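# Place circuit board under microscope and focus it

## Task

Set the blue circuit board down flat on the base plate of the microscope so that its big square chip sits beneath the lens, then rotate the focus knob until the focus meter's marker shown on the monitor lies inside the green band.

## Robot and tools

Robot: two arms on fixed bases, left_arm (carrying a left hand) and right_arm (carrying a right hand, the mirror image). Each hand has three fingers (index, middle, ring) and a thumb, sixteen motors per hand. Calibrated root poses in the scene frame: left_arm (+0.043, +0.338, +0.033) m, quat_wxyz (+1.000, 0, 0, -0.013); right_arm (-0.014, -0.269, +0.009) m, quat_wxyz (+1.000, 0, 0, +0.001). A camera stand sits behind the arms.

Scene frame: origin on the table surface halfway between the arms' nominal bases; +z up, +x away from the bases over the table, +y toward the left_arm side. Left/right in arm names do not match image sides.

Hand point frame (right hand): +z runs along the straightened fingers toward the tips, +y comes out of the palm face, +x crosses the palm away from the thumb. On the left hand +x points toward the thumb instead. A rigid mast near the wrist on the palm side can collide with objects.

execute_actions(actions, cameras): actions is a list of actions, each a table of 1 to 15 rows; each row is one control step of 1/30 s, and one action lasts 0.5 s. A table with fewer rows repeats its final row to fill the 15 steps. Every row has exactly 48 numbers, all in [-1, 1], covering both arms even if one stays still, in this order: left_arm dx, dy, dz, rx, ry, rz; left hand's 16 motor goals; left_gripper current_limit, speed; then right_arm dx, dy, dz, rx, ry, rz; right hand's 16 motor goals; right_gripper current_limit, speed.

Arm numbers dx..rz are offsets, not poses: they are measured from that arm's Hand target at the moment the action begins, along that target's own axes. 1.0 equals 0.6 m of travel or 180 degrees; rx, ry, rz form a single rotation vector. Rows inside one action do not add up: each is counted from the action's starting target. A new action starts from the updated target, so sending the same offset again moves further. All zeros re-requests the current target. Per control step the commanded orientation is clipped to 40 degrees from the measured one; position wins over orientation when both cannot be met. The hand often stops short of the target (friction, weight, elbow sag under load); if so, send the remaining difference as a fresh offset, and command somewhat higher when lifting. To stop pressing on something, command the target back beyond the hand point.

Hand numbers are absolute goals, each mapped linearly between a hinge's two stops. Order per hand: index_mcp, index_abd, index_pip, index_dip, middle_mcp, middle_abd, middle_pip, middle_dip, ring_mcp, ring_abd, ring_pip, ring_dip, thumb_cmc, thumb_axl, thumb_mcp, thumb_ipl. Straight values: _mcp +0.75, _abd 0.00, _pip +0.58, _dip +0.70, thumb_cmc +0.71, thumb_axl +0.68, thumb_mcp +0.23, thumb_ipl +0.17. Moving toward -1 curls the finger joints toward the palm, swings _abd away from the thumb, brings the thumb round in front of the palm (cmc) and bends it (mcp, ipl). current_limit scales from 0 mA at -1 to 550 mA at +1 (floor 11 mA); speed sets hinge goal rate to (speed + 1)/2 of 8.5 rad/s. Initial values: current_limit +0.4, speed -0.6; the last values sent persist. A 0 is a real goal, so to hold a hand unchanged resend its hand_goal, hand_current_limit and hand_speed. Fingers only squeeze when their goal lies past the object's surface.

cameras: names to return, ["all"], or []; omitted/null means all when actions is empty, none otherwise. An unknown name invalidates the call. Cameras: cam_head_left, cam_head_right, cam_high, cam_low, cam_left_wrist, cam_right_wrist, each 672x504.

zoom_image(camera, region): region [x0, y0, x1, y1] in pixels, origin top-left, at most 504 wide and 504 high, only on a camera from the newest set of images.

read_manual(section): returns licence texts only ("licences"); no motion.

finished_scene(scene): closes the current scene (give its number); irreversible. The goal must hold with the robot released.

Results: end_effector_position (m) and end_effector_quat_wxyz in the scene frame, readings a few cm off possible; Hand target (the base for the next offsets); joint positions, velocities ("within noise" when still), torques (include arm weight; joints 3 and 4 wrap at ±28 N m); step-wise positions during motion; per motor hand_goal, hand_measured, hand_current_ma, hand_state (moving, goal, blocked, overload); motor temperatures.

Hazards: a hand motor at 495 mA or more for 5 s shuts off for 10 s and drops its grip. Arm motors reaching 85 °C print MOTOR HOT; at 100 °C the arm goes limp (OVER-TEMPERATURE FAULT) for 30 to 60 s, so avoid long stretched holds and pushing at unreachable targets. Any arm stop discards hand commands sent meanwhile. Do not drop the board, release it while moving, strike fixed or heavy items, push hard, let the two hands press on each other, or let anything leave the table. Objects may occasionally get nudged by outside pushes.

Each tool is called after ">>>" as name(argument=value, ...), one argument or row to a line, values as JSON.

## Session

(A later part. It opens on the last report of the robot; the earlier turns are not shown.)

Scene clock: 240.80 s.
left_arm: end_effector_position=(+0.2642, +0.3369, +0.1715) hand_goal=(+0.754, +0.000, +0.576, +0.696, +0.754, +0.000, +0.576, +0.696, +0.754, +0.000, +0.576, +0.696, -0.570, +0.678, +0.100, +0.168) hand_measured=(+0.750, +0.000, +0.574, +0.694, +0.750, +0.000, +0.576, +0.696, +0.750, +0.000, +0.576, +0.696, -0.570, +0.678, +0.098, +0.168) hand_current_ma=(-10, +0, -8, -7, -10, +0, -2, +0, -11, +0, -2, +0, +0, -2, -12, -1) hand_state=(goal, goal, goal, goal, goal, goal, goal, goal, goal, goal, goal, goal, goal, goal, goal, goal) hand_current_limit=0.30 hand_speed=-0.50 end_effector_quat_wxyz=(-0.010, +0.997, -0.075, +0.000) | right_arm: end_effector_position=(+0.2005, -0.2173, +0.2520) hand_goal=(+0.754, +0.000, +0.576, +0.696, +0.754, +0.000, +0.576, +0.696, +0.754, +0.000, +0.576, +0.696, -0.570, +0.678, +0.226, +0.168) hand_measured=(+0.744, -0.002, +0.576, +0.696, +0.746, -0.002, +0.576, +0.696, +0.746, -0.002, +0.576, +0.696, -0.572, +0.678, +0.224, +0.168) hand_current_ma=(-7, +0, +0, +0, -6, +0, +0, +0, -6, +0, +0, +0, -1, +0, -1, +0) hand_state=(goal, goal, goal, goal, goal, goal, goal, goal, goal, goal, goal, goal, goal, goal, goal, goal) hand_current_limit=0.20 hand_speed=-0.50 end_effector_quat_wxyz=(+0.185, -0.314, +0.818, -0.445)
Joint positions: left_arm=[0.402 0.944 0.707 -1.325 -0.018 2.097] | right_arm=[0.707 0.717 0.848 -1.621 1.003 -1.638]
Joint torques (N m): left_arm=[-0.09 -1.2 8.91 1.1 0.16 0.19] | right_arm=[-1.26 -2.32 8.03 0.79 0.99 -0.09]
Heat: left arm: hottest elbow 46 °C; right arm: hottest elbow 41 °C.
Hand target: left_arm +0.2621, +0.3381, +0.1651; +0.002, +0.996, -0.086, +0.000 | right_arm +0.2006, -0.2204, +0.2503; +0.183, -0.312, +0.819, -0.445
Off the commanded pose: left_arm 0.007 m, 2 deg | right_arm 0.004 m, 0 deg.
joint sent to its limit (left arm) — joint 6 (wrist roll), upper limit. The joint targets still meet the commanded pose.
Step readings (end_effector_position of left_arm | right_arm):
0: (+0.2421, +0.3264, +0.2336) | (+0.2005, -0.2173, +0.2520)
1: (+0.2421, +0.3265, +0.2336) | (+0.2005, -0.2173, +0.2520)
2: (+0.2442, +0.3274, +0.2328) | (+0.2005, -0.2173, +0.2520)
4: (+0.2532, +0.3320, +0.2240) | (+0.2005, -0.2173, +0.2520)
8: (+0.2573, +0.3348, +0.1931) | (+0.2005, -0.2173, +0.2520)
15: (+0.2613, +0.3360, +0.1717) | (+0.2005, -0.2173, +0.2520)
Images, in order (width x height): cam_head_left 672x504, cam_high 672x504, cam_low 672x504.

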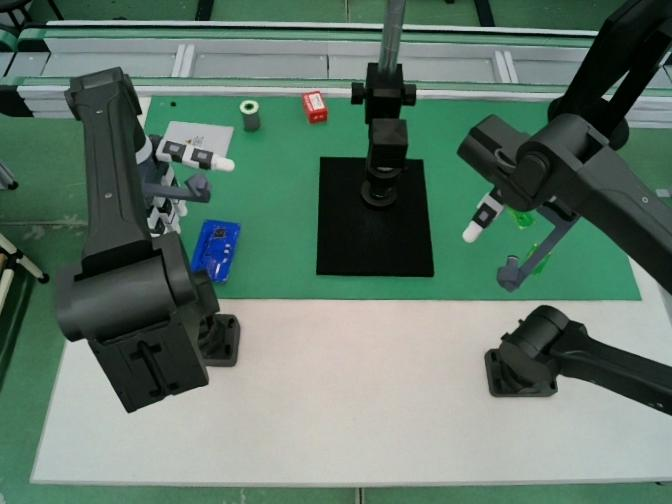

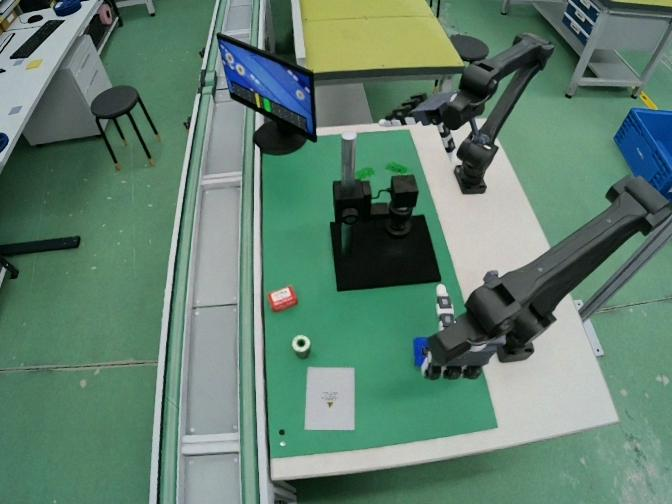

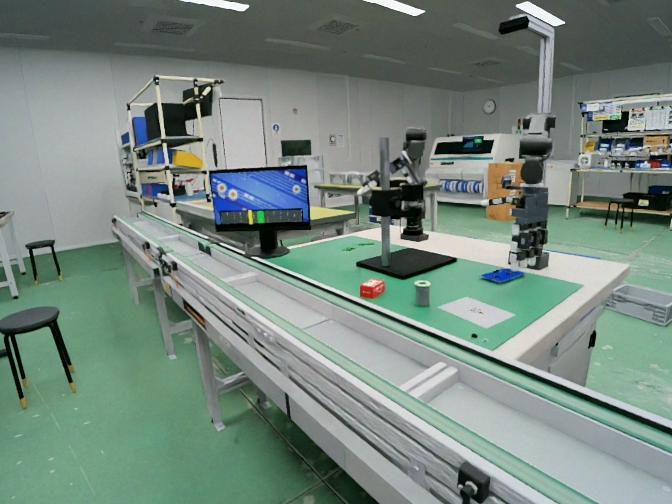

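>>> execute_actions(
  actions=[
    [[-0.0328,0.0058,0.065,0,0,0,0.754,0,0.576,0.696,0.754,0,0.576,0.696,0.754,0,0.576,0.696,-0.571,0.678,0.1,0.168,0.3,-0.5,0,0,0,0,0,0,0.754,0,0.576,0.696,0.754,0,0.576,0.696,0.754,0,0.576,0.696,-0.571,0.678,0.226,0.168,0.2,-0.5]],
  ],
  cameras=["cam_head_left", "cam_low"],
)

>>> zoom_image(
  camera="cam_low",
  region=[460, 220, 570, 300],
)

Scene clock: 250.77 s.
left_arm: end_effector_position=(+0.2452, +0.3355, +0.1301) hand_goal=(+0.754, +0.000, +0.576, +0.696, +0.754, +0.000, +0.576, +0.696, +0.754, +0.000, +0.576, +0.696, -0.570, +0.678, +0.100, +0.168) hand_measured=(+0.750, +0.000, +0.574, +0.694, +0.750, +0.000, +0.576, +0.696, +0.750, +0.000, +0.576, +0.696, -0.570, +0.678, +0.098, +0.168) hand_current_ma=(-10, +0, -8, -7, -10, +0, -2, +0, -10, +0, -2, +0, +0, -2, -12, -1) hand_state=(goal, goal, goal, goal, goal, goal, goal, goal, goal, goal, goal, goal, goal, goal, goal, goal) hand_current_limit=0.30 hand_speed=-0.50 end_effector_quat_wxyz=(-0.014, +0.998, -0.067, -0.010) | right_arm: end_effector_position=(+0.2005, -0.2173, +0.2520) hand_goal=(+0.754, +0.000, +0.576, +0.696, +0.754, +0.000, +0.576, +0.696, +0.754, +0.000, +0.576, +0.696, -0.570, +0.678, +0.226, +0.168) hand_measured=(+0.744, -0.002, +0.576, +0.696, +0.746, -0.002, +0.576, +0.696, +0.746, -0.002, +0.576, +0.696, -0.572, +0.678, +0.224, +0.168) hand_current_ma=(-7, +0, +0, +0, -6, +0, +0, +0, -6, +0, +0, +0, -1, +0, -1, +0) hand_state=(goal, goal, goal, goal, goal, goal, goal, goal, goal, goal, goal, goal, goal, goal, goal, goal) hand_current_limit=0.20 hand_speed=-0.50 end_effector_quat_wxyz=(+0.185, -0.314, +0.818, -0.445)
Joint positions: left_arm=[0.418 0.931 0.589 -1.234 -0.034 2.097] | right_arm=[0.707 0.717 0.848 -1.621 1.003 -1.638]
Joint torques (N m): left_arm=[0.26 -1.73 8.62 0.88 -0.02 0.2] | right_arm=[-1.2 -2.43 8.02 0.79 0.97 -0.08]
Heat: left arm: hottest elbow 45 °C; right arm: hottest elbow 41 °C.
Hand target: left_arm +0.2422, +0.3380, +0.1261; +0.002, +0.996, -0.086, +0.000 | right_arm +0.2006, -0.2204, +0.2503; +0.183, -0.312, +0.819, -0.445
Off the commanded pose: left_arm 0.006 m, 3 deg | right_arm 0.004 m, 0 deg.
joint sent to its limit (left arm) — joint 6 (wrist roll), upper limit. The joint targets are off in orientation, not in position.
Step readings (end_effector_position of left_arm | right_arm):
0: (+0.2642, +0.3369, +0.1715) | (+0.2005, -0.2173, +0.2520)
1: (+0.2642, +0.3369, +0.1712) | (+0.2005, -0.2173, +0.2520)
2: (+0.2643, +0.3372, +0.1692) | (+0.2005, -0.2173, +0.2520)
4: (+0.2613, +0.3377, +0.1589) | (+0.2005, -0.2173, +0.2520)
8: (+0.2454, +0.3345, +0.1369) | (+0.2005, -0.2173, +0.2520)
15: (+0.2444, +0.3351, +0.1302) | (+0.2005, -0.2173, +0.2520)
Images, in order (width x height): cam_head_left 672x504, cam_low 672x504.

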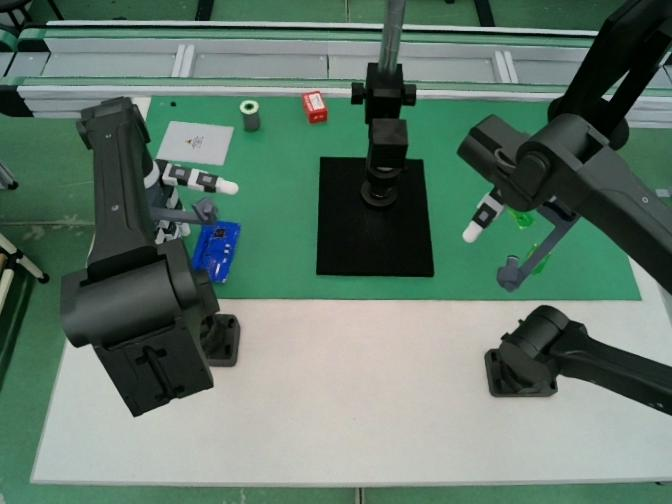

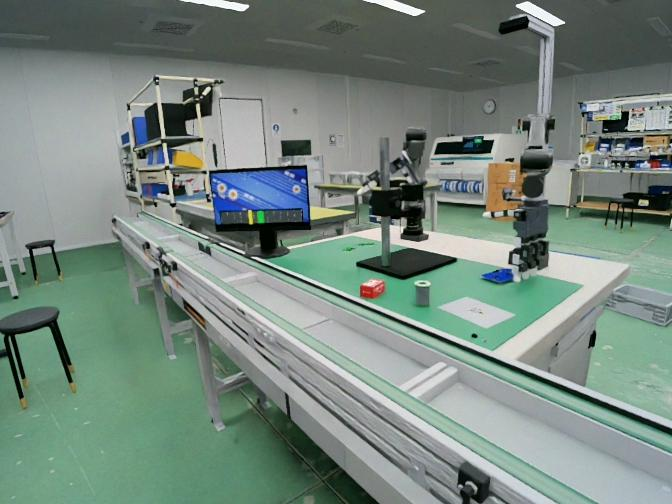

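Scaled by 4.582.

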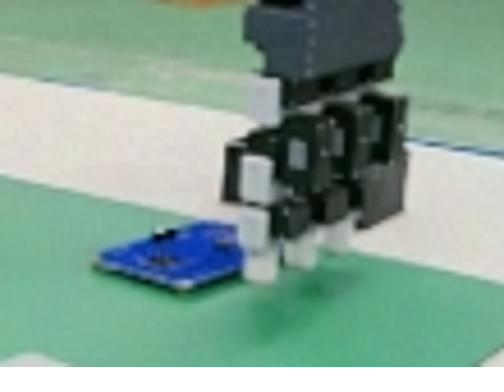

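>>> execute_actions(
  actions=[
    [[0.0087,0.049,0.0067,0,0,0,0.754,0,0.576,0.696,0.754,0,0.576,0.696,0.754,0,0.576,0.696,-0.571,0.678,0.1,0.168,0.3,-0.5,0,0,0,0,0,0,0.754,0,0.576,0.696,0.754,0,0.576,0.696,0.754,0,0.576,0.696,-0.571,0.678,0.226,0.168,0.2,-0.5]],
    [[0.0087,0.049,0,0,0,0,0.754,0,0.576,0.696,0.754,0,0.576,0.696,0.754,0,0.576,0.696,-0.571,0.678,0.1,0.168,0.3,-0.5,0,0,0,0,0,0,0.754,0,0.576,0.696,0.754,0,0.576,0.696,0.754,0,0.576,0.696,-0.571,0.678,0.226,0.168,0.2,-0.5]],
  ],
  cameras=["cam_head_left", "cam_low"],
)

>>> zoom_image(
  camera="cam_low",
  region=[440, 220, 550, 300],
)

>>> zoom_image(
  camera="cam_head_left",
  region=[150, 180, 280, 300],
)

Scene clock: 259.40 s.
left_arm: end_effector_position=(+0.2480, +0.2813, +0.1280) hand_goal=(+0.754, +0.000, +0.576, +0.696, +0.754, +0.000, +0.576, +0.696, +0.754, +0.000, +0.576, +0.696, -0.570, +0.678, +0.100, +0.168) hand_measured=(+0.754, +0.000, +0.574, +0.694, +0.754, +0.000, +0.576, +0.696, +0.754, +0.000, +0.576, +0.696, -0.570, +0.678, +0.098, +0.168) hand_current_ma=(-1, +0, -3, -5, -2, +0, -2, +0, -1, +0, -1, +0, +0, -2, -12, -1) hand_state=(goal, goal, goal, goal, goal, goal, goal, goal, goal, goal, goal, goal, goal, goal, goal, goal) hand_current_limit=0.30 hand_speed=-0.50 end_effector_quat_wxyz=(+0.000, +0.996, -0.087, +0.007) | right_arm: end_effector_position=(+0.2005, -0.2173, +0.2520) hand_goal=(+0.754, +0.000, +0.576, +0.696, +0.754, +0.000, +0.576, +0.696, +0.754, +0.000, +0.576, +0.696, -0.570, +0.678, +0.226, +0.168) hand_measured=(+0.744, -0.002, +0.576, +0.696, +0.746, -0.002, +0.576, +0.696, +0.746, -0.002, +0.576, +0.696, -0.572, +0.678, +0.224, +0.168) hand_current_ma=(-7, +0, +0, +0, -6, +0, +0, +0, -6, +0, +0, +0, -1, +0, -1, +0) hand_state=(goal, goal, goal, goal, goal, goal, goal, goal, goal, goal, goal, goal, goal, goal, goal, goal) hand_current_limit=0.20 hand_speed=-0.50 end_effector_quat_wxyz=(+0.185, -0.314, +0.818, -0.445)
Joint positions: left_arm=[0.188 0.888 0.553 -1.223 0.004 1.906] | right_arm=[0.707 0.717 0.848 -1.621 1.003 -1.638]
Joint torques (N m): left_arm=[-1.38 -1.32 8.35 0.55 0.07 0.02] | right_arm=[-1.26 -2.32 8.02 0.79 0.97 -0.08]
Heat: left arm: hottest elbow 44 °C; right arm: hottest elbow 41 °C.
Hand target: left_arm +0.2424, +0.2782, +0.1222; +0.001, +0.996, -0.086, +0.000 | right_arm +0.2006, -0.2204, +0.2503; +0.183, -0.312, +0.819, -0.445
Off the commanded pose: left_arm 0.009 m, 1 deg | right_arm 0.004 m, 0 deg.
Step readings (end_effector_position of left_arm | right_arm):
0: (+0.2452, +0.3355, +0.1301) | (+0.2005, -0.2173, +0.2520)
1: (+0.2452, +0.3355, +0.1301) | (+0.2005, -0.2173, +0.2520)
2: (+0.2454, +0.3341, +0.1304) | (+0.2005, -0.2173, +0.2520)
4: (+0.2459, +0.3290, +0.1304) | (+0.2005, -0.2173, +0.2520)
8: (+0.2430, +0.3159, +0.1284) | (+0.2005, -0.2173, +0.2520)
15: (+0.2442, +0.3117, +0.1278) | (+0.2005, -0.2173, +0.2520)
16: (+0.2445, +0.3115, +0.1278) | (+0.2005, -0.2173, +0.2520)
17: (+0.2449, +0.3101, +0.1277) | (+0.2005, -0.2173, +0.2520)
19: (+0.2450, +0.3030, +0.1278) | (+0.2005, -0.2173, +0.2520)
23: (+0.2438, +0.2866, +0.1281) | (+0.2005, -0.2173, +0.2520)
30: (+0.2464, +0.2815, +0.1280) | (+0.2005, -0.2173, +0.2520)
Images, in order (width x height): cam_head_left 672x504, cam_low 672x504.

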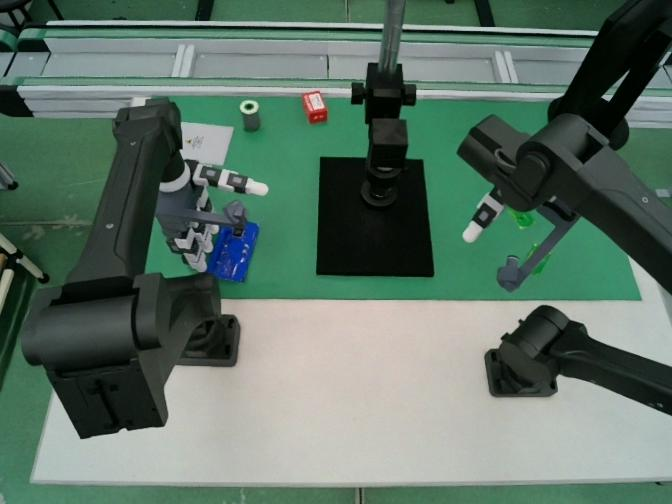

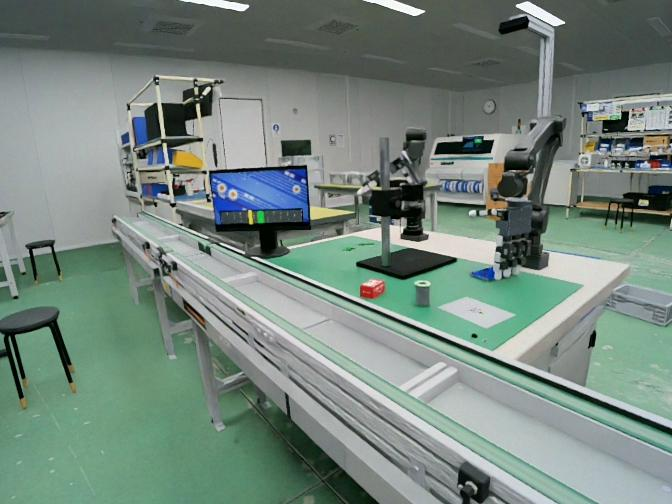

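Scaled by 4.582.

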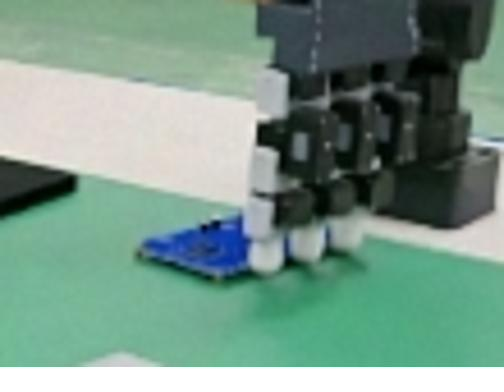

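Scaled by 3.877.

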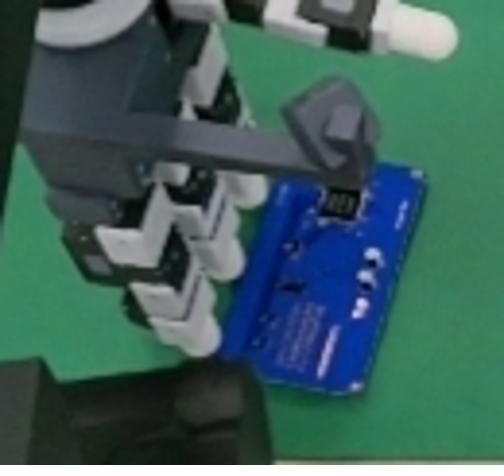

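>>> execute_actions(
  actions=[
    [[0.0087,0.049,0,0,0,0,0.754,0,0.576,0.696,0.754,0,0.576,0.696,0.754,0,0.576,0.696,-0.571,0.678,0.1,0.168,0.3,-0.5,0,0,0,0,0,0,0.754,0,0.576,0.696,0.754,0,0.576,0.696,0.754,0,0.576,0.696,-0.571,0.678,0.226,0.168,0.2,-0.5]],
    [[0.0087,0.049,0,0,0,0,0.754,0,0.576,0.696,0.754,0,0.576,0.696,0.754,0,0.576,0.696,-0.571,0.678,0.1,0.168,0.3,-0.5,0,0,0,0,0,0,0.754,0,0.576,0.696,0.754,0,0.576,0.696,0.754,0,0.576,0.696,-0.571,0.678,0.226,0.168,0.2,-0.5]],
    [[0.0087,0.049,0,0,0,0,0.754,0,0.576,0.696,0.754,0,0.576,0.696,0.754,0,0.576,0.696,-0.571,0.678,0.1,0.168,0.3,-0.5,0,0,0,0,0,0,0.754,0,0.576,0.696,0.754,0,0.576,0.696,0.754,0,0.576,0.696,-0.571,0.678,0.226,0.168,0.2,-0.5]],
    [[0.0058,0.033,0,0,0,0,0.754,0,0.576,0.696,0.754,0,0.576,0.696,0.754,0,0.576,0.696,-0.571,0.678,0.1,0.168,0.3,-0.5,0,0,0,0,0,0,0.754,0,0.576,0.696,0.754,0,0.576,0.696,0.754,0,0.576,0.696,-0.571,0.678,0.226,0.168,0.2,-0.5]],
  ],
  cameras=["cam_head_left"],
)

>>> zoom_image(
  camera="cam_head_left",
  region=[190, 180, 320, 300],
)

Scene clock: 270.33 s.
left_arm: end_effector_position=(+0.2380, +0.1768, +0.1220) hand_goal=(+0.754, +0.000, +0.576, +0.696, +0.754, +0.000, +0.576, +0.696, +0.754, +0.000, +0.576, +0.696, -0.570, +0.678, +0.100, +0.168) hand_measured=(+0.774, +0.000, +0.588, +0.702, +0.776, +0.000, +0.588, +0.702, +0.774, +0.000, +0.588, +0.700, -0.570, +0.678, +0.098, +0.168) hand_current_ma=(+83, +0, +39, +18, +84, -1, +39, +21, +76, +1, +43, +14, +0, -2, -12, -1) hand_state=(blocked, goal, goal, goal, blocked, goal, goal, goal, goal, goal, goal, goal, goal, goal, goal, goal) hand_current_limit=0.30 hand_speed=-0.50 end_effector_quat_wxyz=(-0.005, +0.996, -0.085, -0.001) | right_arm: end_effector_position=(+0.2005, -0.2173, +0.2520) hand_goal=(+0.754, +0.000, +0.576, +0.696, +0.754, +0.000, +0.576, +0.696, +0.754, +0.000, +0.576, +0.696, -0.570, +0.678, +0.226, +0.168) hand_measured=(+0.744, -0.002, +0.576, +0.696, +0.746, -0.002, +0.576, +0.696, +0.746, -0.002, +0.576, +0.696, -0.572, +0.678, +0.224, +0.168) hand_current_ma=(-7, +0, +0, +0, -6, +0, +0, +0, -6, +0, +0, +0, -1, +0, -1, +0) hand_state=(goal, goal, goal, goal, goal, goal, goal, goal, goal, goal, goal, goal, goal, goal, goal, goal) hand_current_limit=0.20 hand_speed=-0.50 end_effector_quat_wxyz=(+0.185, -0.314, +0.818, -0.445)
Joint positions: left_arm=[-0.356 0.915 0.553 -1.214 -0.01 1.359] | right_arm=[0.707 0.717 0.848 -1.621 1.003 -1.638]
Joint torques (N m): left_arm=[-1.73 0.62 10.51 1.33 0.65 0.09] | right_arm=[-1.32 -2.2 8.05 0.79 0.99 -0.08]
Heat: left arm: hottest elbow 42 °C; right arm: hottest elbow 41 °C.
Hand target: left_arm +0.2427, +0.1685, +0.1225; +0.002, +0.996, -0.086, +0.000 | right_arm +0.2006, -0.2204, +0.2503; +0.183, -0.312, +0.819, -0.445
Off the commanded pose: left_arm 0.009 m, 1 deg | right_arm 0.004 m, 0 deg.
Step readings (end_effector_position of left_arm | right_arm):
0: (+0.2481, +0.2813, +0.1280) | (+0.2005, -0.2173, +0.2520)
1: (+0.2482, +0.2812, +0.1280) | (+0.2005, -0.2173, +0.2520)
2: (+0.2484, +0.2801, +0.1279) | (+0.2005, -0.2173, +0.2520)
4: (+0.2483, +0.2724, +0.1282) | (+0.2005, -0.2173, +0.2520)
8: (+0.2471, +0.2560, +0.1298) | (+0.2005, -0.2173, +0.2520)
15: (+0.2491, +0.2508, +0.1297) | (+0.2005, -0.2173, +0.2520)
16: (+0.2495, +0.2506, +0.1297) | (+0.2005, -0.2173, +0.2520)
17: (+0.2498, +0.2495, +0.1296) | (+0.2005, -0.2173, +0.2520)
19: (+0.2488, +0.2415, +0.1297) | (+0.2005, -0.2173, +0.2520)
23: (+0.2452, +0.2250, +0.1302) | (+0.2005, -0.2173, +0.2520)
30: (+0.2467, +0.2199, +0.1300) | (+0.2005, -0.2173, +0.2520)
31: (+0.2471, +0.2198, +0.1300) | (+0.2005, -0.2173, +0.2520)
32: (+0.2472, +0.2186, +0.1299) | (+0.2005, -0.2173, +0.2520)
34: (+0.2450, +0.2110, +0.1295) | (+0.2005, -0.2173, +0.2520)
38: (+0.2388, +0.1954, +0.1282) | (+0.2005, -0.2173, +0.2520)
45: (+0.2398, +0.1913, +0.1253) | (+0.2005, -0.2173, +0.2520)
46: (+0.2400, +0.1911, +0.1252) | (+0.2005, -0.2173, +0.2520)
47: (+0.2402, +0.1903, +0.1250) | (+0.2005, -0.2173, +0.2520)
49: (+0.2388, +0.1852, +0.1242) | (+0.2005, -0.2173, +0.2520)
53: (+0.2361, +0.1782, +0.1223) | (+0.2005, -0.2173, +0.2520)
60: (+0.2375, +0.1770, +0.1221) | (+0.2005, -0.2173, +0.2520)
Images, in order (width x height): cam_head_left 672x504.

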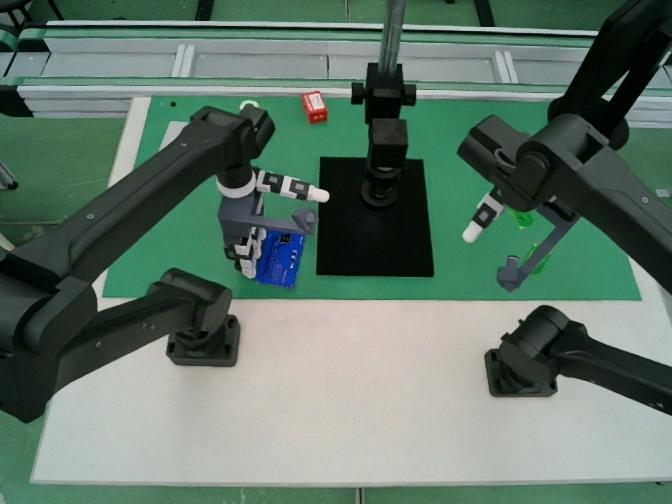

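Scaled by 3.877.

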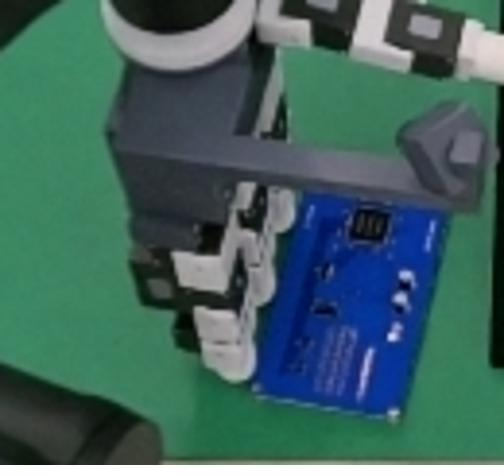

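>>> execute_actions(
  actions=[
    [[-0.003,-0.0165,-0.133,0,0,0,0.754,0,0.576,0.696,0.754,0,0.576,0.696,0.754,0,0.576,0.696,-0.571,0.678,0.1,0.168,0.3,-0.5,0,0,0,0,0,0,0.754,0,0.576,0.696,0.754,0,0.576,0.696,0.754,0,0.576,0.696,-0.571,0.678,0.226,0.168,0.2,-0.5]],
    [[-0.0415,-0.0433,0,0.144,0,0,1,0,-0.83,0.31,1,0,0.576,0.696,1,0,0.576,0.696,-0.571,0.678,0.1,0.168,0.3,-0.5,0,0,0,0,0,0,0.754,0,0.576,0.696,0.754,0,0.576,0.696,0.754,0,0.576,0.696,-0.571,0.678,0.226,0.168,0.2,-0.5]],
    [[-0.051,0.0227,0.137,0.145,0,0,1,0,-0.83,0.31,1,0,0.576,0.696,1,0,0.576,0.696,-0.571,0.678,0.1,0.168,0.3,-0.5,0,0,0,0,0,0,0.754,0,0.576,0.696,0.754,0,0.576,0.696,0.754,0,0.576,0.696,-0.571,0.678,0.226,0.168,0.2,-0.5]],
  ],
  cameras=["cam_head_left", "cam_high", "cam_left_wrist"],
)

>>> zoom_image(
  camera="cam_head_left",
  region=[210, 190, 330, 300],
)

>>> zoom_image(
  camera="cam_high",
  region=[390, 260, 510, 350],
)

Scene clock: 285.37 s.
left_arm: end_effector_position=(+0.2018, +0.2344, +0.1250) hand_goal=(+1.000, +0.000, -0.830, +0.310, +1.000, +0.000, +0.576, +0.696, +1.000, +0.000, +0.576, +0.696, -0.570, +0.678, +0.100, +0.168) hand_measured=(+0.992, +0.002, -0.824, +0.312, +0.988, +0.000, +0.576, +0.698, +0.988, +0.000, +0.576, +0.698, -0.570, +0.678, +0.096, +0.168) hand_current_ma=(-27, +4, +17, +9, -43, +1, -1, +7, -46, +2, -1, +6, +1, -2, -14, -1) hand_state=(goal, goal, goal, goal, goal, goal, goal, goal, goal, goal, goal, goal, goal, goal, goal, goal) hand_current_limit=0.30 hand_speed=-0.50 end_effector_quat_wxyz=(-0.365, +0.923, -0.108, +0.054) | right_arm: end_effector_position=(+0.2005, -0.2173, +0.2520) hand_goal=(+0.754, +0.000, +0.576, +0.696, +0.754, +0.000, +0.576, +0.696, +0.754, +0.000, +0.576, +0.696, -0.570, +0.678, +0.226, +0.168) hand_measured=(+0.744, -0.002, +0.576, +0.696, +0.746, -0.002, +0.576, +0.696, +0.746, -0.002, +0.576, +0.696, -0.572, +0.678, +0.224, +0.168) hand_current_ma=(-7, +0, +0, +0, -6, +0, +0, +0, -6, +0, +0, +0, -1, +0, -1, +0) hand_state=(goal, goal, goal, goal, goal, goal, goal, goal, goal, goal, goal, goal, goal, goal, goal, goal) hand_current_limit=0.20 hand_speed=-0.50 end_effector_quat_wxyz=(+0.185, -0.314, +0.818, -0.445)
Joint positions: left_arm=[-0.88 1.01 0.614 -1.689 -0.581 0.741] | right_arm=[0.707 0.717 0.848 -1.621 1.003 -1.638]
Joint torques (N m): left_arm=[-1.49 -0.73 7.73 -1.14 -0.52 0] | right_arm=[-1.38 -2.26 7.99 0.77 0.97 -0.09]
Heat: left arm: hottest elbow 42 °C; right arm: hottest elbow 41 °C.
Hand target: left_arm +0.1964, +0.2371, +0.1223; -0.435, +0.896, -0.077, +0.037 | right_arm +0.2006, -0.2204, +0.2503; +0.183, -0.312, +0.819, -0.445
Off the commanded pose: left_arm 0.006 m, 9 deg | right_arm 0.004 m, 0 deg.
joint sent to its limit (left arm) — joint 4 (wrist pitch), lower limit. The joint targets are off in orientation, not in position.
Step readings (end_effector_position of left_arm | right_arm):
0: (+0.2381, +0.1768, +0.1220) | (+0.2005, -0.2173, +0.2520)
1: (+0.2383, +0.1767, +0.1223) | (+0.2005, -0.2173, +0.2520)
2: (+0.2370, +0.1769, +0.1234) | (+0.2005, -0.2173, +0.2520)
4: (+0.2305, +0.1775, +0.1300) | (+0.2005, -0.2173, +0.2520)
8: (+0.2261, +0.1791, +0.1534) | (+0.2005, -0.2173, +0.2520)
15: (+0.2312, +0.1794, +0.1797) | (+0.2005, -0.2173, +0.2520)
16: (+0.2309, +0.1816, +0.1789) | (+0.2005, -0.2173, +0.2520)
17: (+0.2301, +0.1894, +0.1757) | (+0.2005, -0.2173, +0.2520)
19: (+0.2257, +0.2088, +0.1709) | (+0.2005, -0.2173, +0.2520)
23: (+0.2118, +0.2168, +0.1771) | (+0.2005, -0.2173, +0.2520)
30: (+0.2083, +0.2173, +0.1827) | (+0.2005, -0.2173, +0.2520)
31: (+0.2090, +0.2183, +0.1821) | (+0.2005, -0.2173, +0.2520)
32: (+0.2127, +0.2224, +0.1814) | (+0.2005, -0.2173, +0.2520)
34: (+0.2174, +0.2268, +0.1765) | (+0.2005, -0.2173, +0.2520)
38: (+0.2015, +0.2301, +0.1473) | (+0.2005, -0.2173, +0.2520)
45: (+0.1975, +0.2355, +0.1261) | (+0.2005, -0.2173, +0.2520)
Images, in order (width x height): cam_head_left 672x504, cam_high 672x504, cam_left_wrist 672x504.

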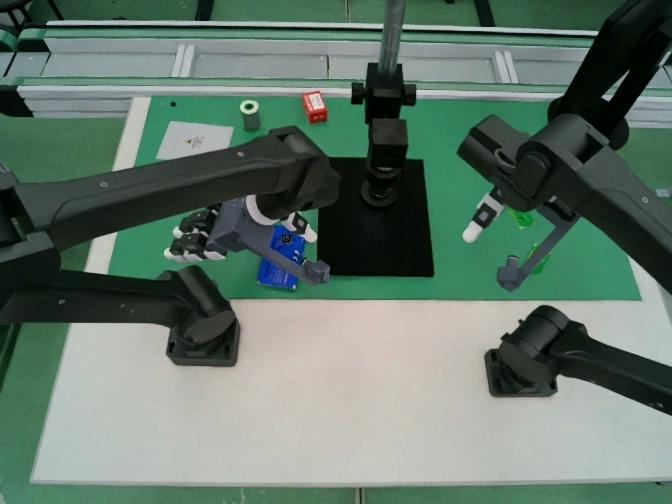

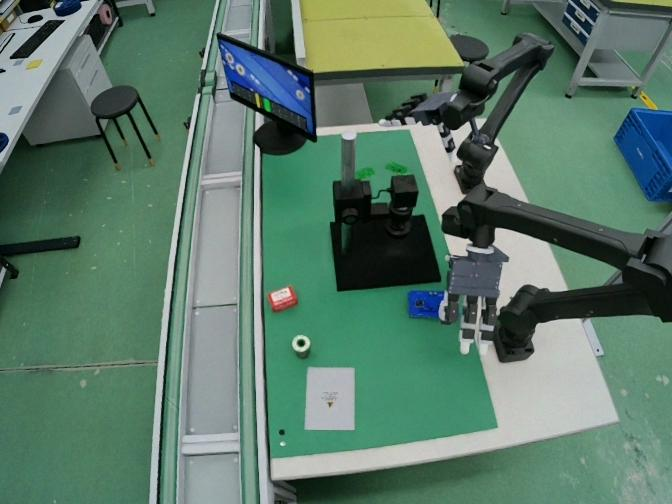

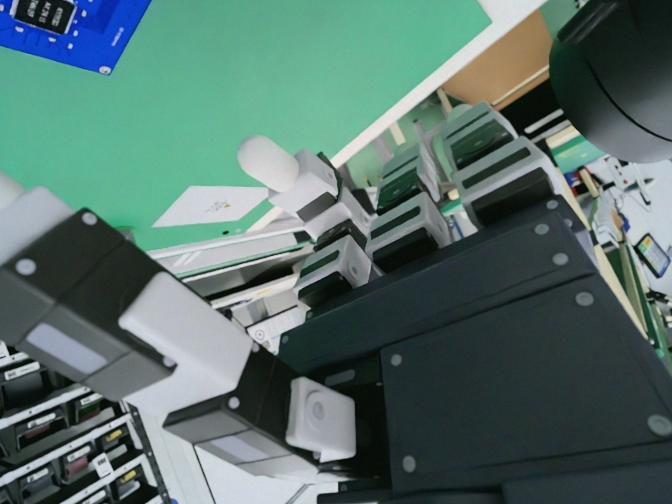

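Scaled by 4.200.

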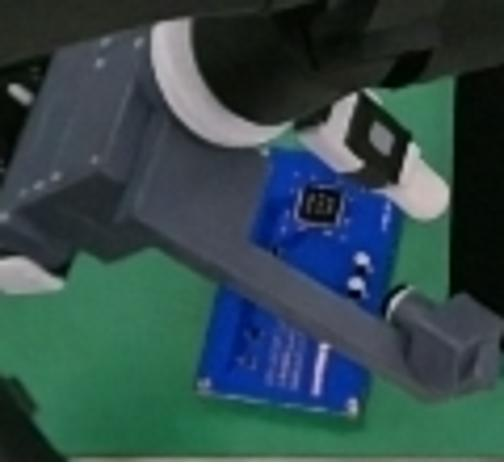

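Scaled by 4.200.

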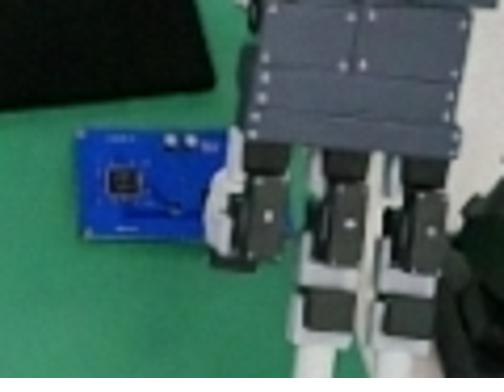

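>>> execute_actions(
  actions=[
    [[0.0098,0.0843,0.068,0,0,0,1,0,-0.83,0.31,1,0,0.576,0.696,1,0,0.576,0.696,-0.571,0.678,0.1,0.168,0.3,-0.5,0,0,0,0,0,0,0.754,0,0.576,0.696,0.754,0,0.576,0.696,0.754,0,0.576,0.696,-0.571,0.678,0.226,0.168,0.2,-0.5]],
  ],
  cameras=["cam_head_left", "cam_high", "cam_low"],
)

>>> zoom_image(
  camera="cam_head_left",
  region=[210, 190, 330, 300],
)

>>> zoom_image(
  camera="cam_high",
  region=[390, 260, 510, 350],
)

>>> zoom_image(
  camera="cam_low",
  region=[420, 210, 530, 290],
)

Scene clock: 300.60 s.
left_arm: end_effector_position=(+0.2015, +0.2382, +0.0607) hand_goal=(+1.000, +0.000, -0.830, +0.310, +1.000, +0.000, +0.576, +0.696, +1.000, +0.000, +0.576, +0.696, -0.570, +0.678, +0.100, +0.168) hand_measured=(+0.992, +0.002, -0.826, +0.312, +0.988, +0.000, +0.576, +0.698, +0.988, +0.000, +0.576, +0.698, -0.570, +0.678, +0.096, +0.168) hand_current_ma=(-27, +4, +14, +9, -43, +1, -1, +7, -46, +2, -1, +6, +1, -2, -14, -1) hand_state=(goal, goal, goal, goal, goal, goal, goal, goal, goal, goal, goal, goal, goal, goal, goal, goal) hand_current_limit=0.30 hand_speed=-0.50 end_effector_quat_wxyz=(-0.435, +0.896, -0.080, +0.035) | right_arm: end_effector_position=(+0.2005, -0.2173, +0.2520) hand_goal=(+0.754, +0.000, +0.576, +0.696, +0.754, +0.000, +0.576, +0.696, +0.754, +0.000, +0.576, +0.696, -0.570, +0.678, +0.226, +0.168) hand_measured=(+0.744, -0.002, +0.576, +0.696, +0.746, -0.002, +0.576, +0.696, +0.746, -0.002, +0.576, +0.696, -0.572, +0.678, +0.224, +0.168) hand_current_ma=(-7, +0, +0, +0, -6, +0, +0, +0, -6, +0, +0, +0, -1, +0, -1, +0) hand_state=(goal, goal, goal, goal, goal, goal, goal, goal, goal, goal, goal, goal, goal, goal, goal, goal) hand_current_limit=0.20 hand_speed=-0.50 end_effector_quat_wxyz=(+0.185, -0.314, +0.818, -0.445)
Joint positions: left_arm=[-0.94 1.294 0.556 -1.57 -0.58 0.553] | right_arm=[0.707 0.717 0.848 -1.621 1.003 -1.638]
Joint torques (N m): left_arm=[-0.91 -2.2 6.16 -0.75 -0.53 -0.05] | right_arm=[-1.32 -2.26 7.95 0.76 0.98 -0.1]
Heat: left arm: hottest elbow 42 °C; right arm: hottest elbow 41 °C.
Hand target: left_arm +0.2023, +0.2368, +0.0573; -0.435, +0.896, -0.077, +0.037 | right_arm +0.2006, -0.2204, +0.2503; +0.183, -0.312, +0.819, -0.445
Off the commanded pose: left_arm 0.004 m, 0 deg | right_arm 0.004 m, 0 deg.
Step readings (end_effector_position of left_arm | right_arm):
0: (+0.2018, +0.2344, +0.1250) | (+0.2005, -0.2173, +0.2520)
1: (+0.2019, +0.2344, +0.1248) | (+0.2005, -0.2173, +0.2520)
2: (+0.2020, +0.2346, +0.1228) | (+0.2005, -0.2173, +0.2520)
4: (+0.2011, +0.2347, +0.1126) | (+0.2005, -0.2173, +0.2520)
8: (+0.1943, +0.2412, +0.0802) | (+0.2005, -0.2173, +0.2520)
15: (+0.1990, +0.2397, +0.0624) | (+0.2005, -0.2173, +0.2520)
Images, in order (width x height): cam_head_left 672x504, cam_high 672x504, cam_low 672x504.

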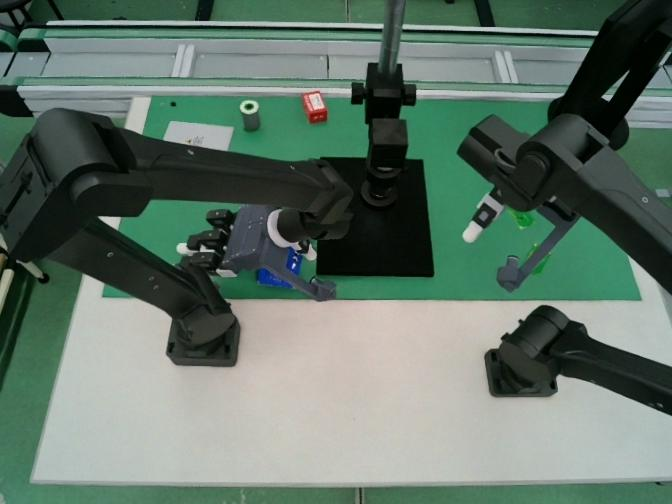

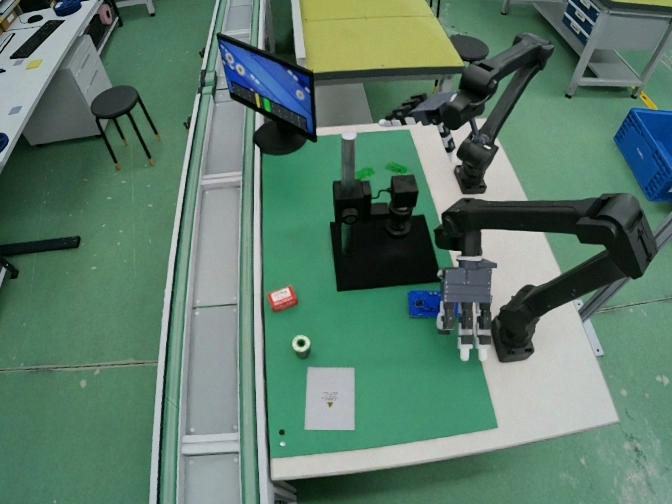

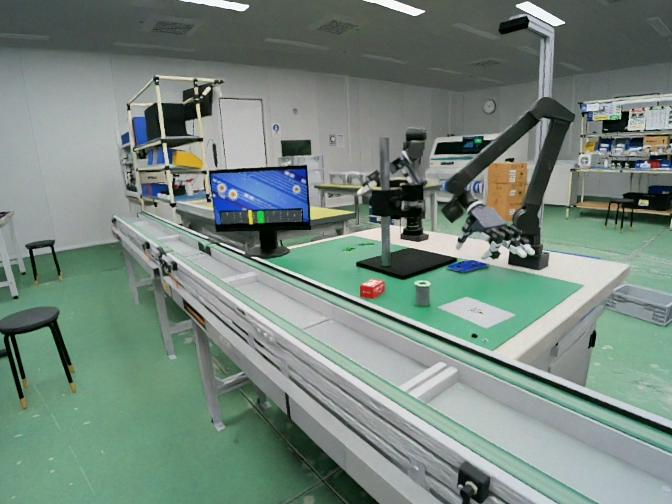

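Scaled by 4.200.

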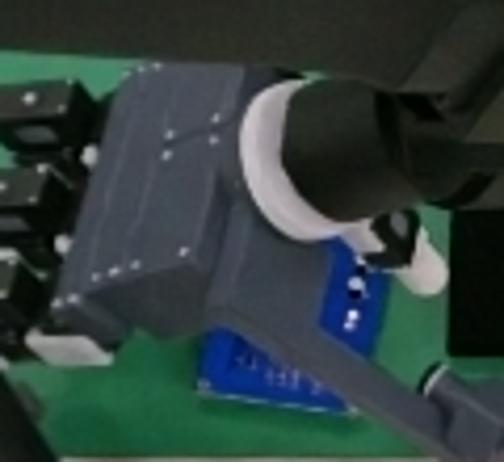

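Scaled by 4.200.

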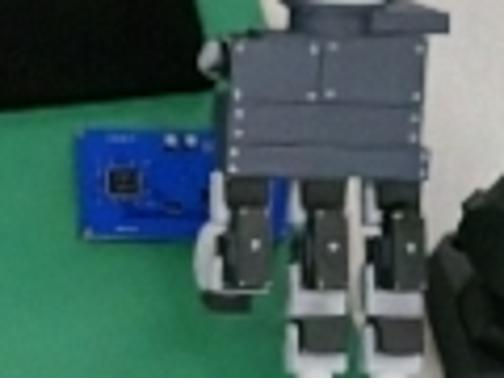

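Scaled by 4.582.

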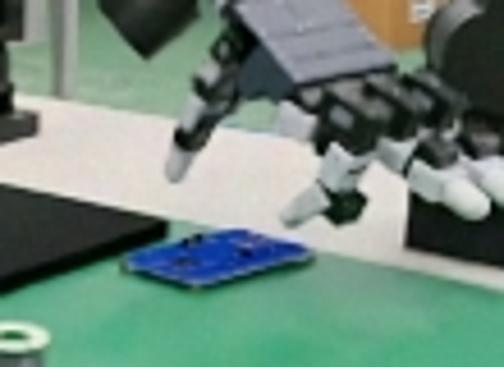

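>>> execute_actions(
  actions=[
    [[0,0.056,0.031,0,0,0,1,0,-0.83,0.31,1,0,0.576,0.696,1,0,0.576,0.696,-0.571,0.678,0.1,0.168,0.3,-0.5,0,0,0,0,0,0,0.754,0,0.576,0.696,0.754,0,0.576,0.696,0.754,0,0.576,0.696,-0.571,0.678,0.226,0.168,0.2,-0.5]],
  ],
  cameras=["cam_head_left", "cam_high", "cam_low"],
)

>>> zoom_image(
  camera="cam_low",
  region=[420, 210, 530, 290],
)

>>> zoom_image(
  camera="cam_high",
  region=[390, 260, 510, 350],
)

Scene clock: 314.23 s.
left_arm: end_effector_position=(+0.2035, +0.2301, +0.0257) hand_goal=(+1.000, +0.000, -0.830, +0.310, +1.000, +0.000, +0.576, +0.696, +1.000, +0.000, +0.576, +0.696, -0.570, +0.678, +0.100, +0.168) hand_measured=(+0.992, +0.002, -0.826, +0.312, +0.988, +0.000, +0.576, +0.698, +0.988, +0.000, +0.576, +0.698, -0.580, +0.678, +0.096, +0.168) hand_current_ma=(-27, +4, +14, +9, -43, +1, -1, +7, -46, +2, -1, +6, -33, -2, -18, -4) hand_state=(goal, goal, goal, goal, goal, goal, goal, goal, goal, goal, goal, goal, goal, goal, goal, goal) hand_current_limit=0.30 hand_speed=-0.50 end_effector_quat_wxyz=(-0.434, +0.897, -0.076, +0.036) | right_arm: end_effector_position=(+0.2005, -0.2173, +0.2520) hand_goal=(+0.754, +0.000, +0.576, +0.696, +0.754, +0.000, +0.576, +0.696, +0.754, +0.000, +0.576, +0.696, -0.570, +0.678, +0.226, +0.168) hand_measured=(+0.744, -0.002, +0.576, +0.696, +0.746, -0.002, +0.576, +0.696, +0.746, -0.002, +0.576, +0.696, -0.572, +0.678, +0.224, +0.168) hand_current_ma=(-7, +0, +0, +0, -6, +0, +0, +0, -6, +0, +0, +0, -1, +0, -1, +0) hand_state=(goal, goal, goal, goal, goal, goal, goal, goal, goal, goal, goal, goal, goal, goal, goal, goal) hand_current_limit=0.20 hand_speed=-0.50 end_effector_quat_wxyz=(+0.185, -0.314, +0.818, -0.445)
Joint positions: left_arm=[-0.955 1.416 0.537 -1.435 -0.569 0.531] | right_arm=[0.707 0.717 0.848 -1.621 1.003 -1.638]
Joint torques (N m): left_arm=[-1.32 -2.84 4.46 -0.31 -0.46 0.03] | right_arm=[-1.26 -2.2 8.06 0.77 0.97 -0.07]
Heat: left arm: hottest elbow 41 °C; right arm: hottest elbow 41 °C.
Hand target: left_arm +0.2014, +0.2307, +0.0195; -0.435, +0.896, -0.077, +0.037 | right_arm +0.2006, -0.2204, +0.2503; +0.183, -0.312, +0.819, -0.445
Off the commanded pose: left_arm 0.007 m, 0 deg | right_arm 0.004 m, 0 deg.
Step readings (end_effector_position of left_arm | right_arm):
0: (+0.2016, +0.2382, +0.0607) | (+0.2005, -0.2173, +0.2520)
1: (+0.2017, +0.2381, +0.0605) | (+0.2005, -0.2173, +0.2520)
2: (+0.2025, +0.2365, +0.0591) | (+0.2005, -0.2173, +0.2520)
4: (+0.2044, +0.2318, +0.0515) | (+0.2005, -0.2173, +0.2520)
8: (+0.2029, +0.2303, +0.0342) | (+0.2005, -0.2173, +0.2520)
15: (+0.2031, +0.2304, +0.0258) | (+0.2005, -0.2173, +0.2520)
Images, in order (width x height): cam_head_left 672x504, cam_high 672x504, cam_low 672x504.

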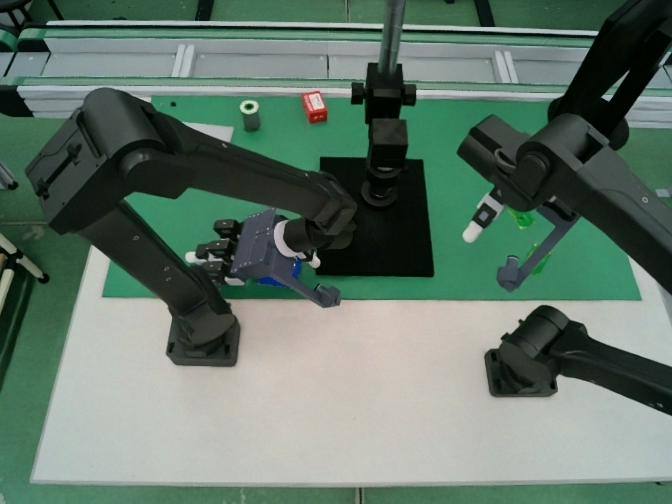

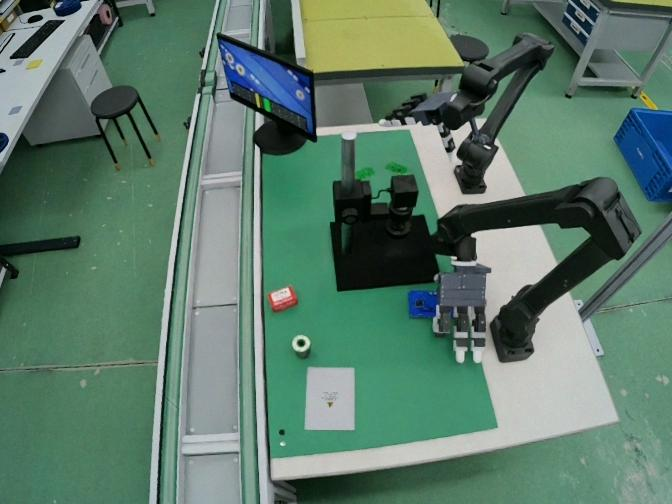

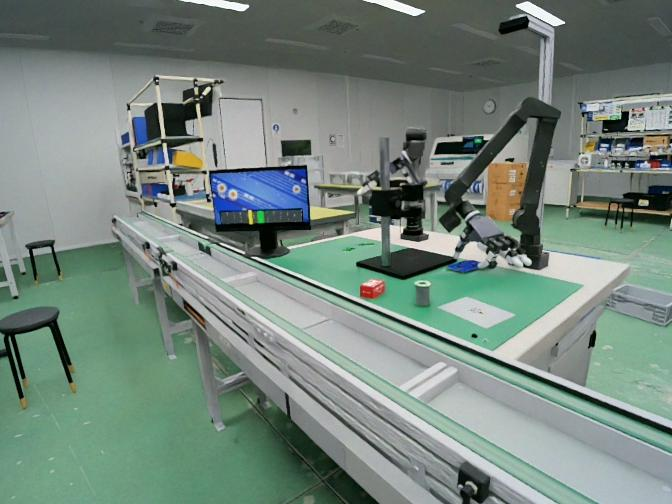

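Scaled by 4.582.

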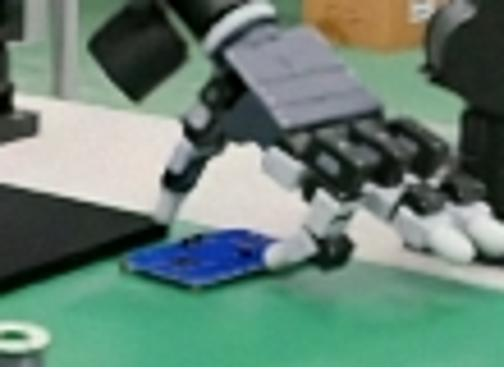

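Scaled by 4.200.

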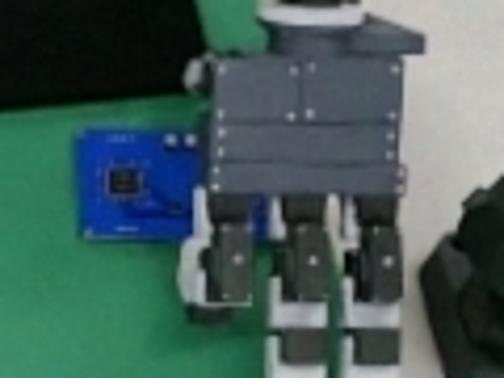

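>>> execute_actions(
  actions=[
    [[0,0.0105,0.0082,0,0,0,1,0,-0.83,0.31,1,0,0.576,0.696,1,0,0.576,0.696,-0.571,0.678,-0.05,0.168,0.2,-0.7,0,0,0,0,0,0,0.754,0,0.576,0.696,0.754,0,0.576,0.696,0.754,0,0.576,0.696,-0.571,0.678,0.226,0.168,0.2,-0.5]],
  ],
  cameras=["cam_low", "cam_high"],
)

>>> zoom_image(
  camera="cam_low",
  region=[430, 220, 520, 290],
)

Scene clock: 323.40 s.
left_arm: end_effector_position=(+0.2071, +0.2277, +0.0247) hand_goal=(+1.000, +0.000, -0.830, +0.310, +1.000, +0.000, +0.576, +0.696, +1.000, +0.000, +0.576, +0.696, -0.570, +0.678, -0.050, +0.168) hand_measured=(+0.992, +0.002, -0.826, +0.312, +0.988, +0.000, +0.576, +0.698, +0.988, +0.000, +0.576, +0.698, -0.604, +0.674, +0.072, +0.178) hand_current_ma=(-27, +4, +14, +9, -43, +1, -1, +7, -46, +2, -1, +6, -139, -14, +330, +52) hand_state=(goal, goal, goal, goal, goal, goal, goal, goal, goal, goal, goal, goal, blocked, goal, blocked, goal) hand_current_limit=0.20 hand_speed=-0.70 end_effector_quat_wxyz=(-0.430, +0.899, -0.068, +0.044) | right_arm: end_effector_position=(+0.2005, -0.2173, +0.2520) hand_goal=(+0.754, +0.000, +0.576, +0.696, +0.754, +0.000, +0.576, +0.696, +0.754, +0.000, +0.576, +0.696, -0.570, +0.678, +0.226, +0.168) hand_measured=(+0.744, -0.002, +0.576, +0.696, +0.746, -0.002, +0.576, +0.696, +0.746, -0.002, +0.576, +0.696, -0.572, +0.678, +0.224, +0.168) hand_current_ma=(-7, +0, +0, +0, -6, +0, +0, +0, -6, +0, +0, +0, -1, +0, -1, +0) hand_state=(goal, goal, goal, goal, goal, goal, goal, goal, goal, goal, goal, goal, goal, goal, goal, goal) hand_current_limit=0.20 hand_speed=-0.50 end_effector_quat_wxyz=(+0.185, -0.314, +0.818, -0.445)
Joint positions: left_arm=[-0.955 1.417 0.537 -1.421 -0.573 0.517] | right_arm=[0.707 0.717 0.848 -1.621 1.003 -1.638]
Joint torques (N m): left_arm=[-1.26 -1.14 3.95 0.29 -0.34 0.16] | right_arm=[-1.08 -2.26 8.05 0.79 0.98 -0.08]
Heat: left arm: hottest elbow 40 °C; right arm: hottest elbow 41 °C.
Hand target: left_arm +0.2014, +0.2307, +0.0115; -0.435, +0.896, -0.077, +0.038 | right_arm +0.2006, -0.2204, +0.2503; +0.183, -0.312, +0.819, -0.445
Off the commanded pose: left_arm 0.015 m, 1 deg | right_arm 0.004 m, 0 deg.
Step readings (end_effector_position of left_arm | right_arm):
0: (+0.2035, +0.2301, +0.0257) | (+0.2005, -0.2173, +0.2520)
1: (+0.2036, +0.2300, +0.0256) | (+0.2005, -0.2173, +0.2520)
2: (+0.2038, +0.2296, +0.0253) | (+0.2005, -0.2173, +0.2520)
4: (+0.2050, +0.2287, +0.0249) | (+0.2005, -0.2173, +0.2520)
8: (+0.2065, +0.2280, +0.0247) | (+0.2005, -0.2173, +0.2520)
15: (+0.2070, +0.2277, +0.0247) | (+0.2005, -0.2173, +0.2520)
Images, in order (width x height): cam_high 672x504, cam_low 672x504.

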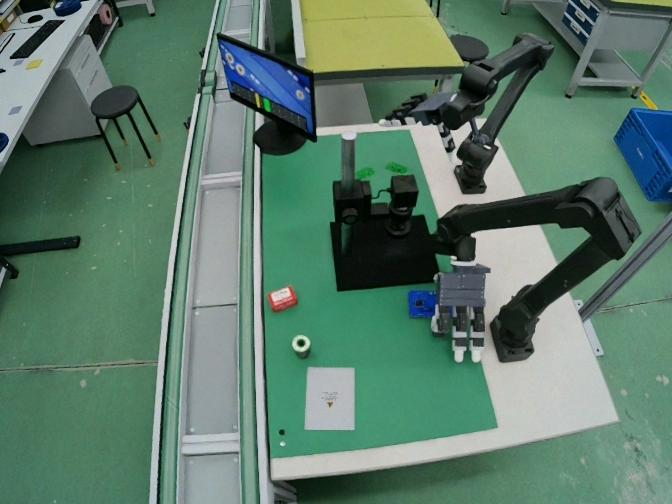

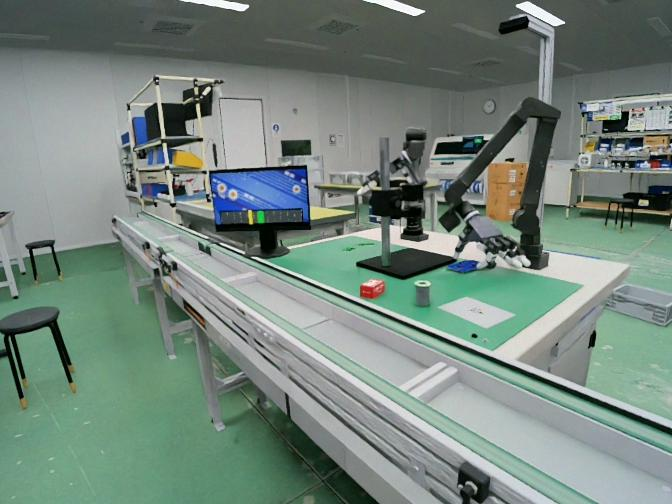

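Scaled by 5.600.

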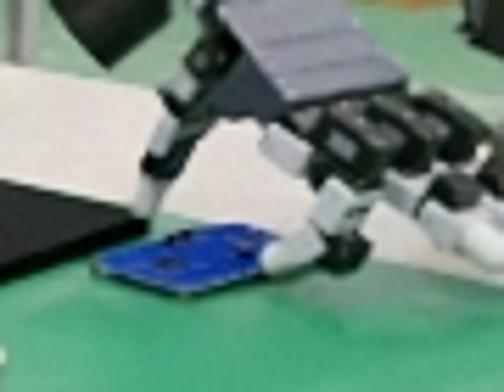

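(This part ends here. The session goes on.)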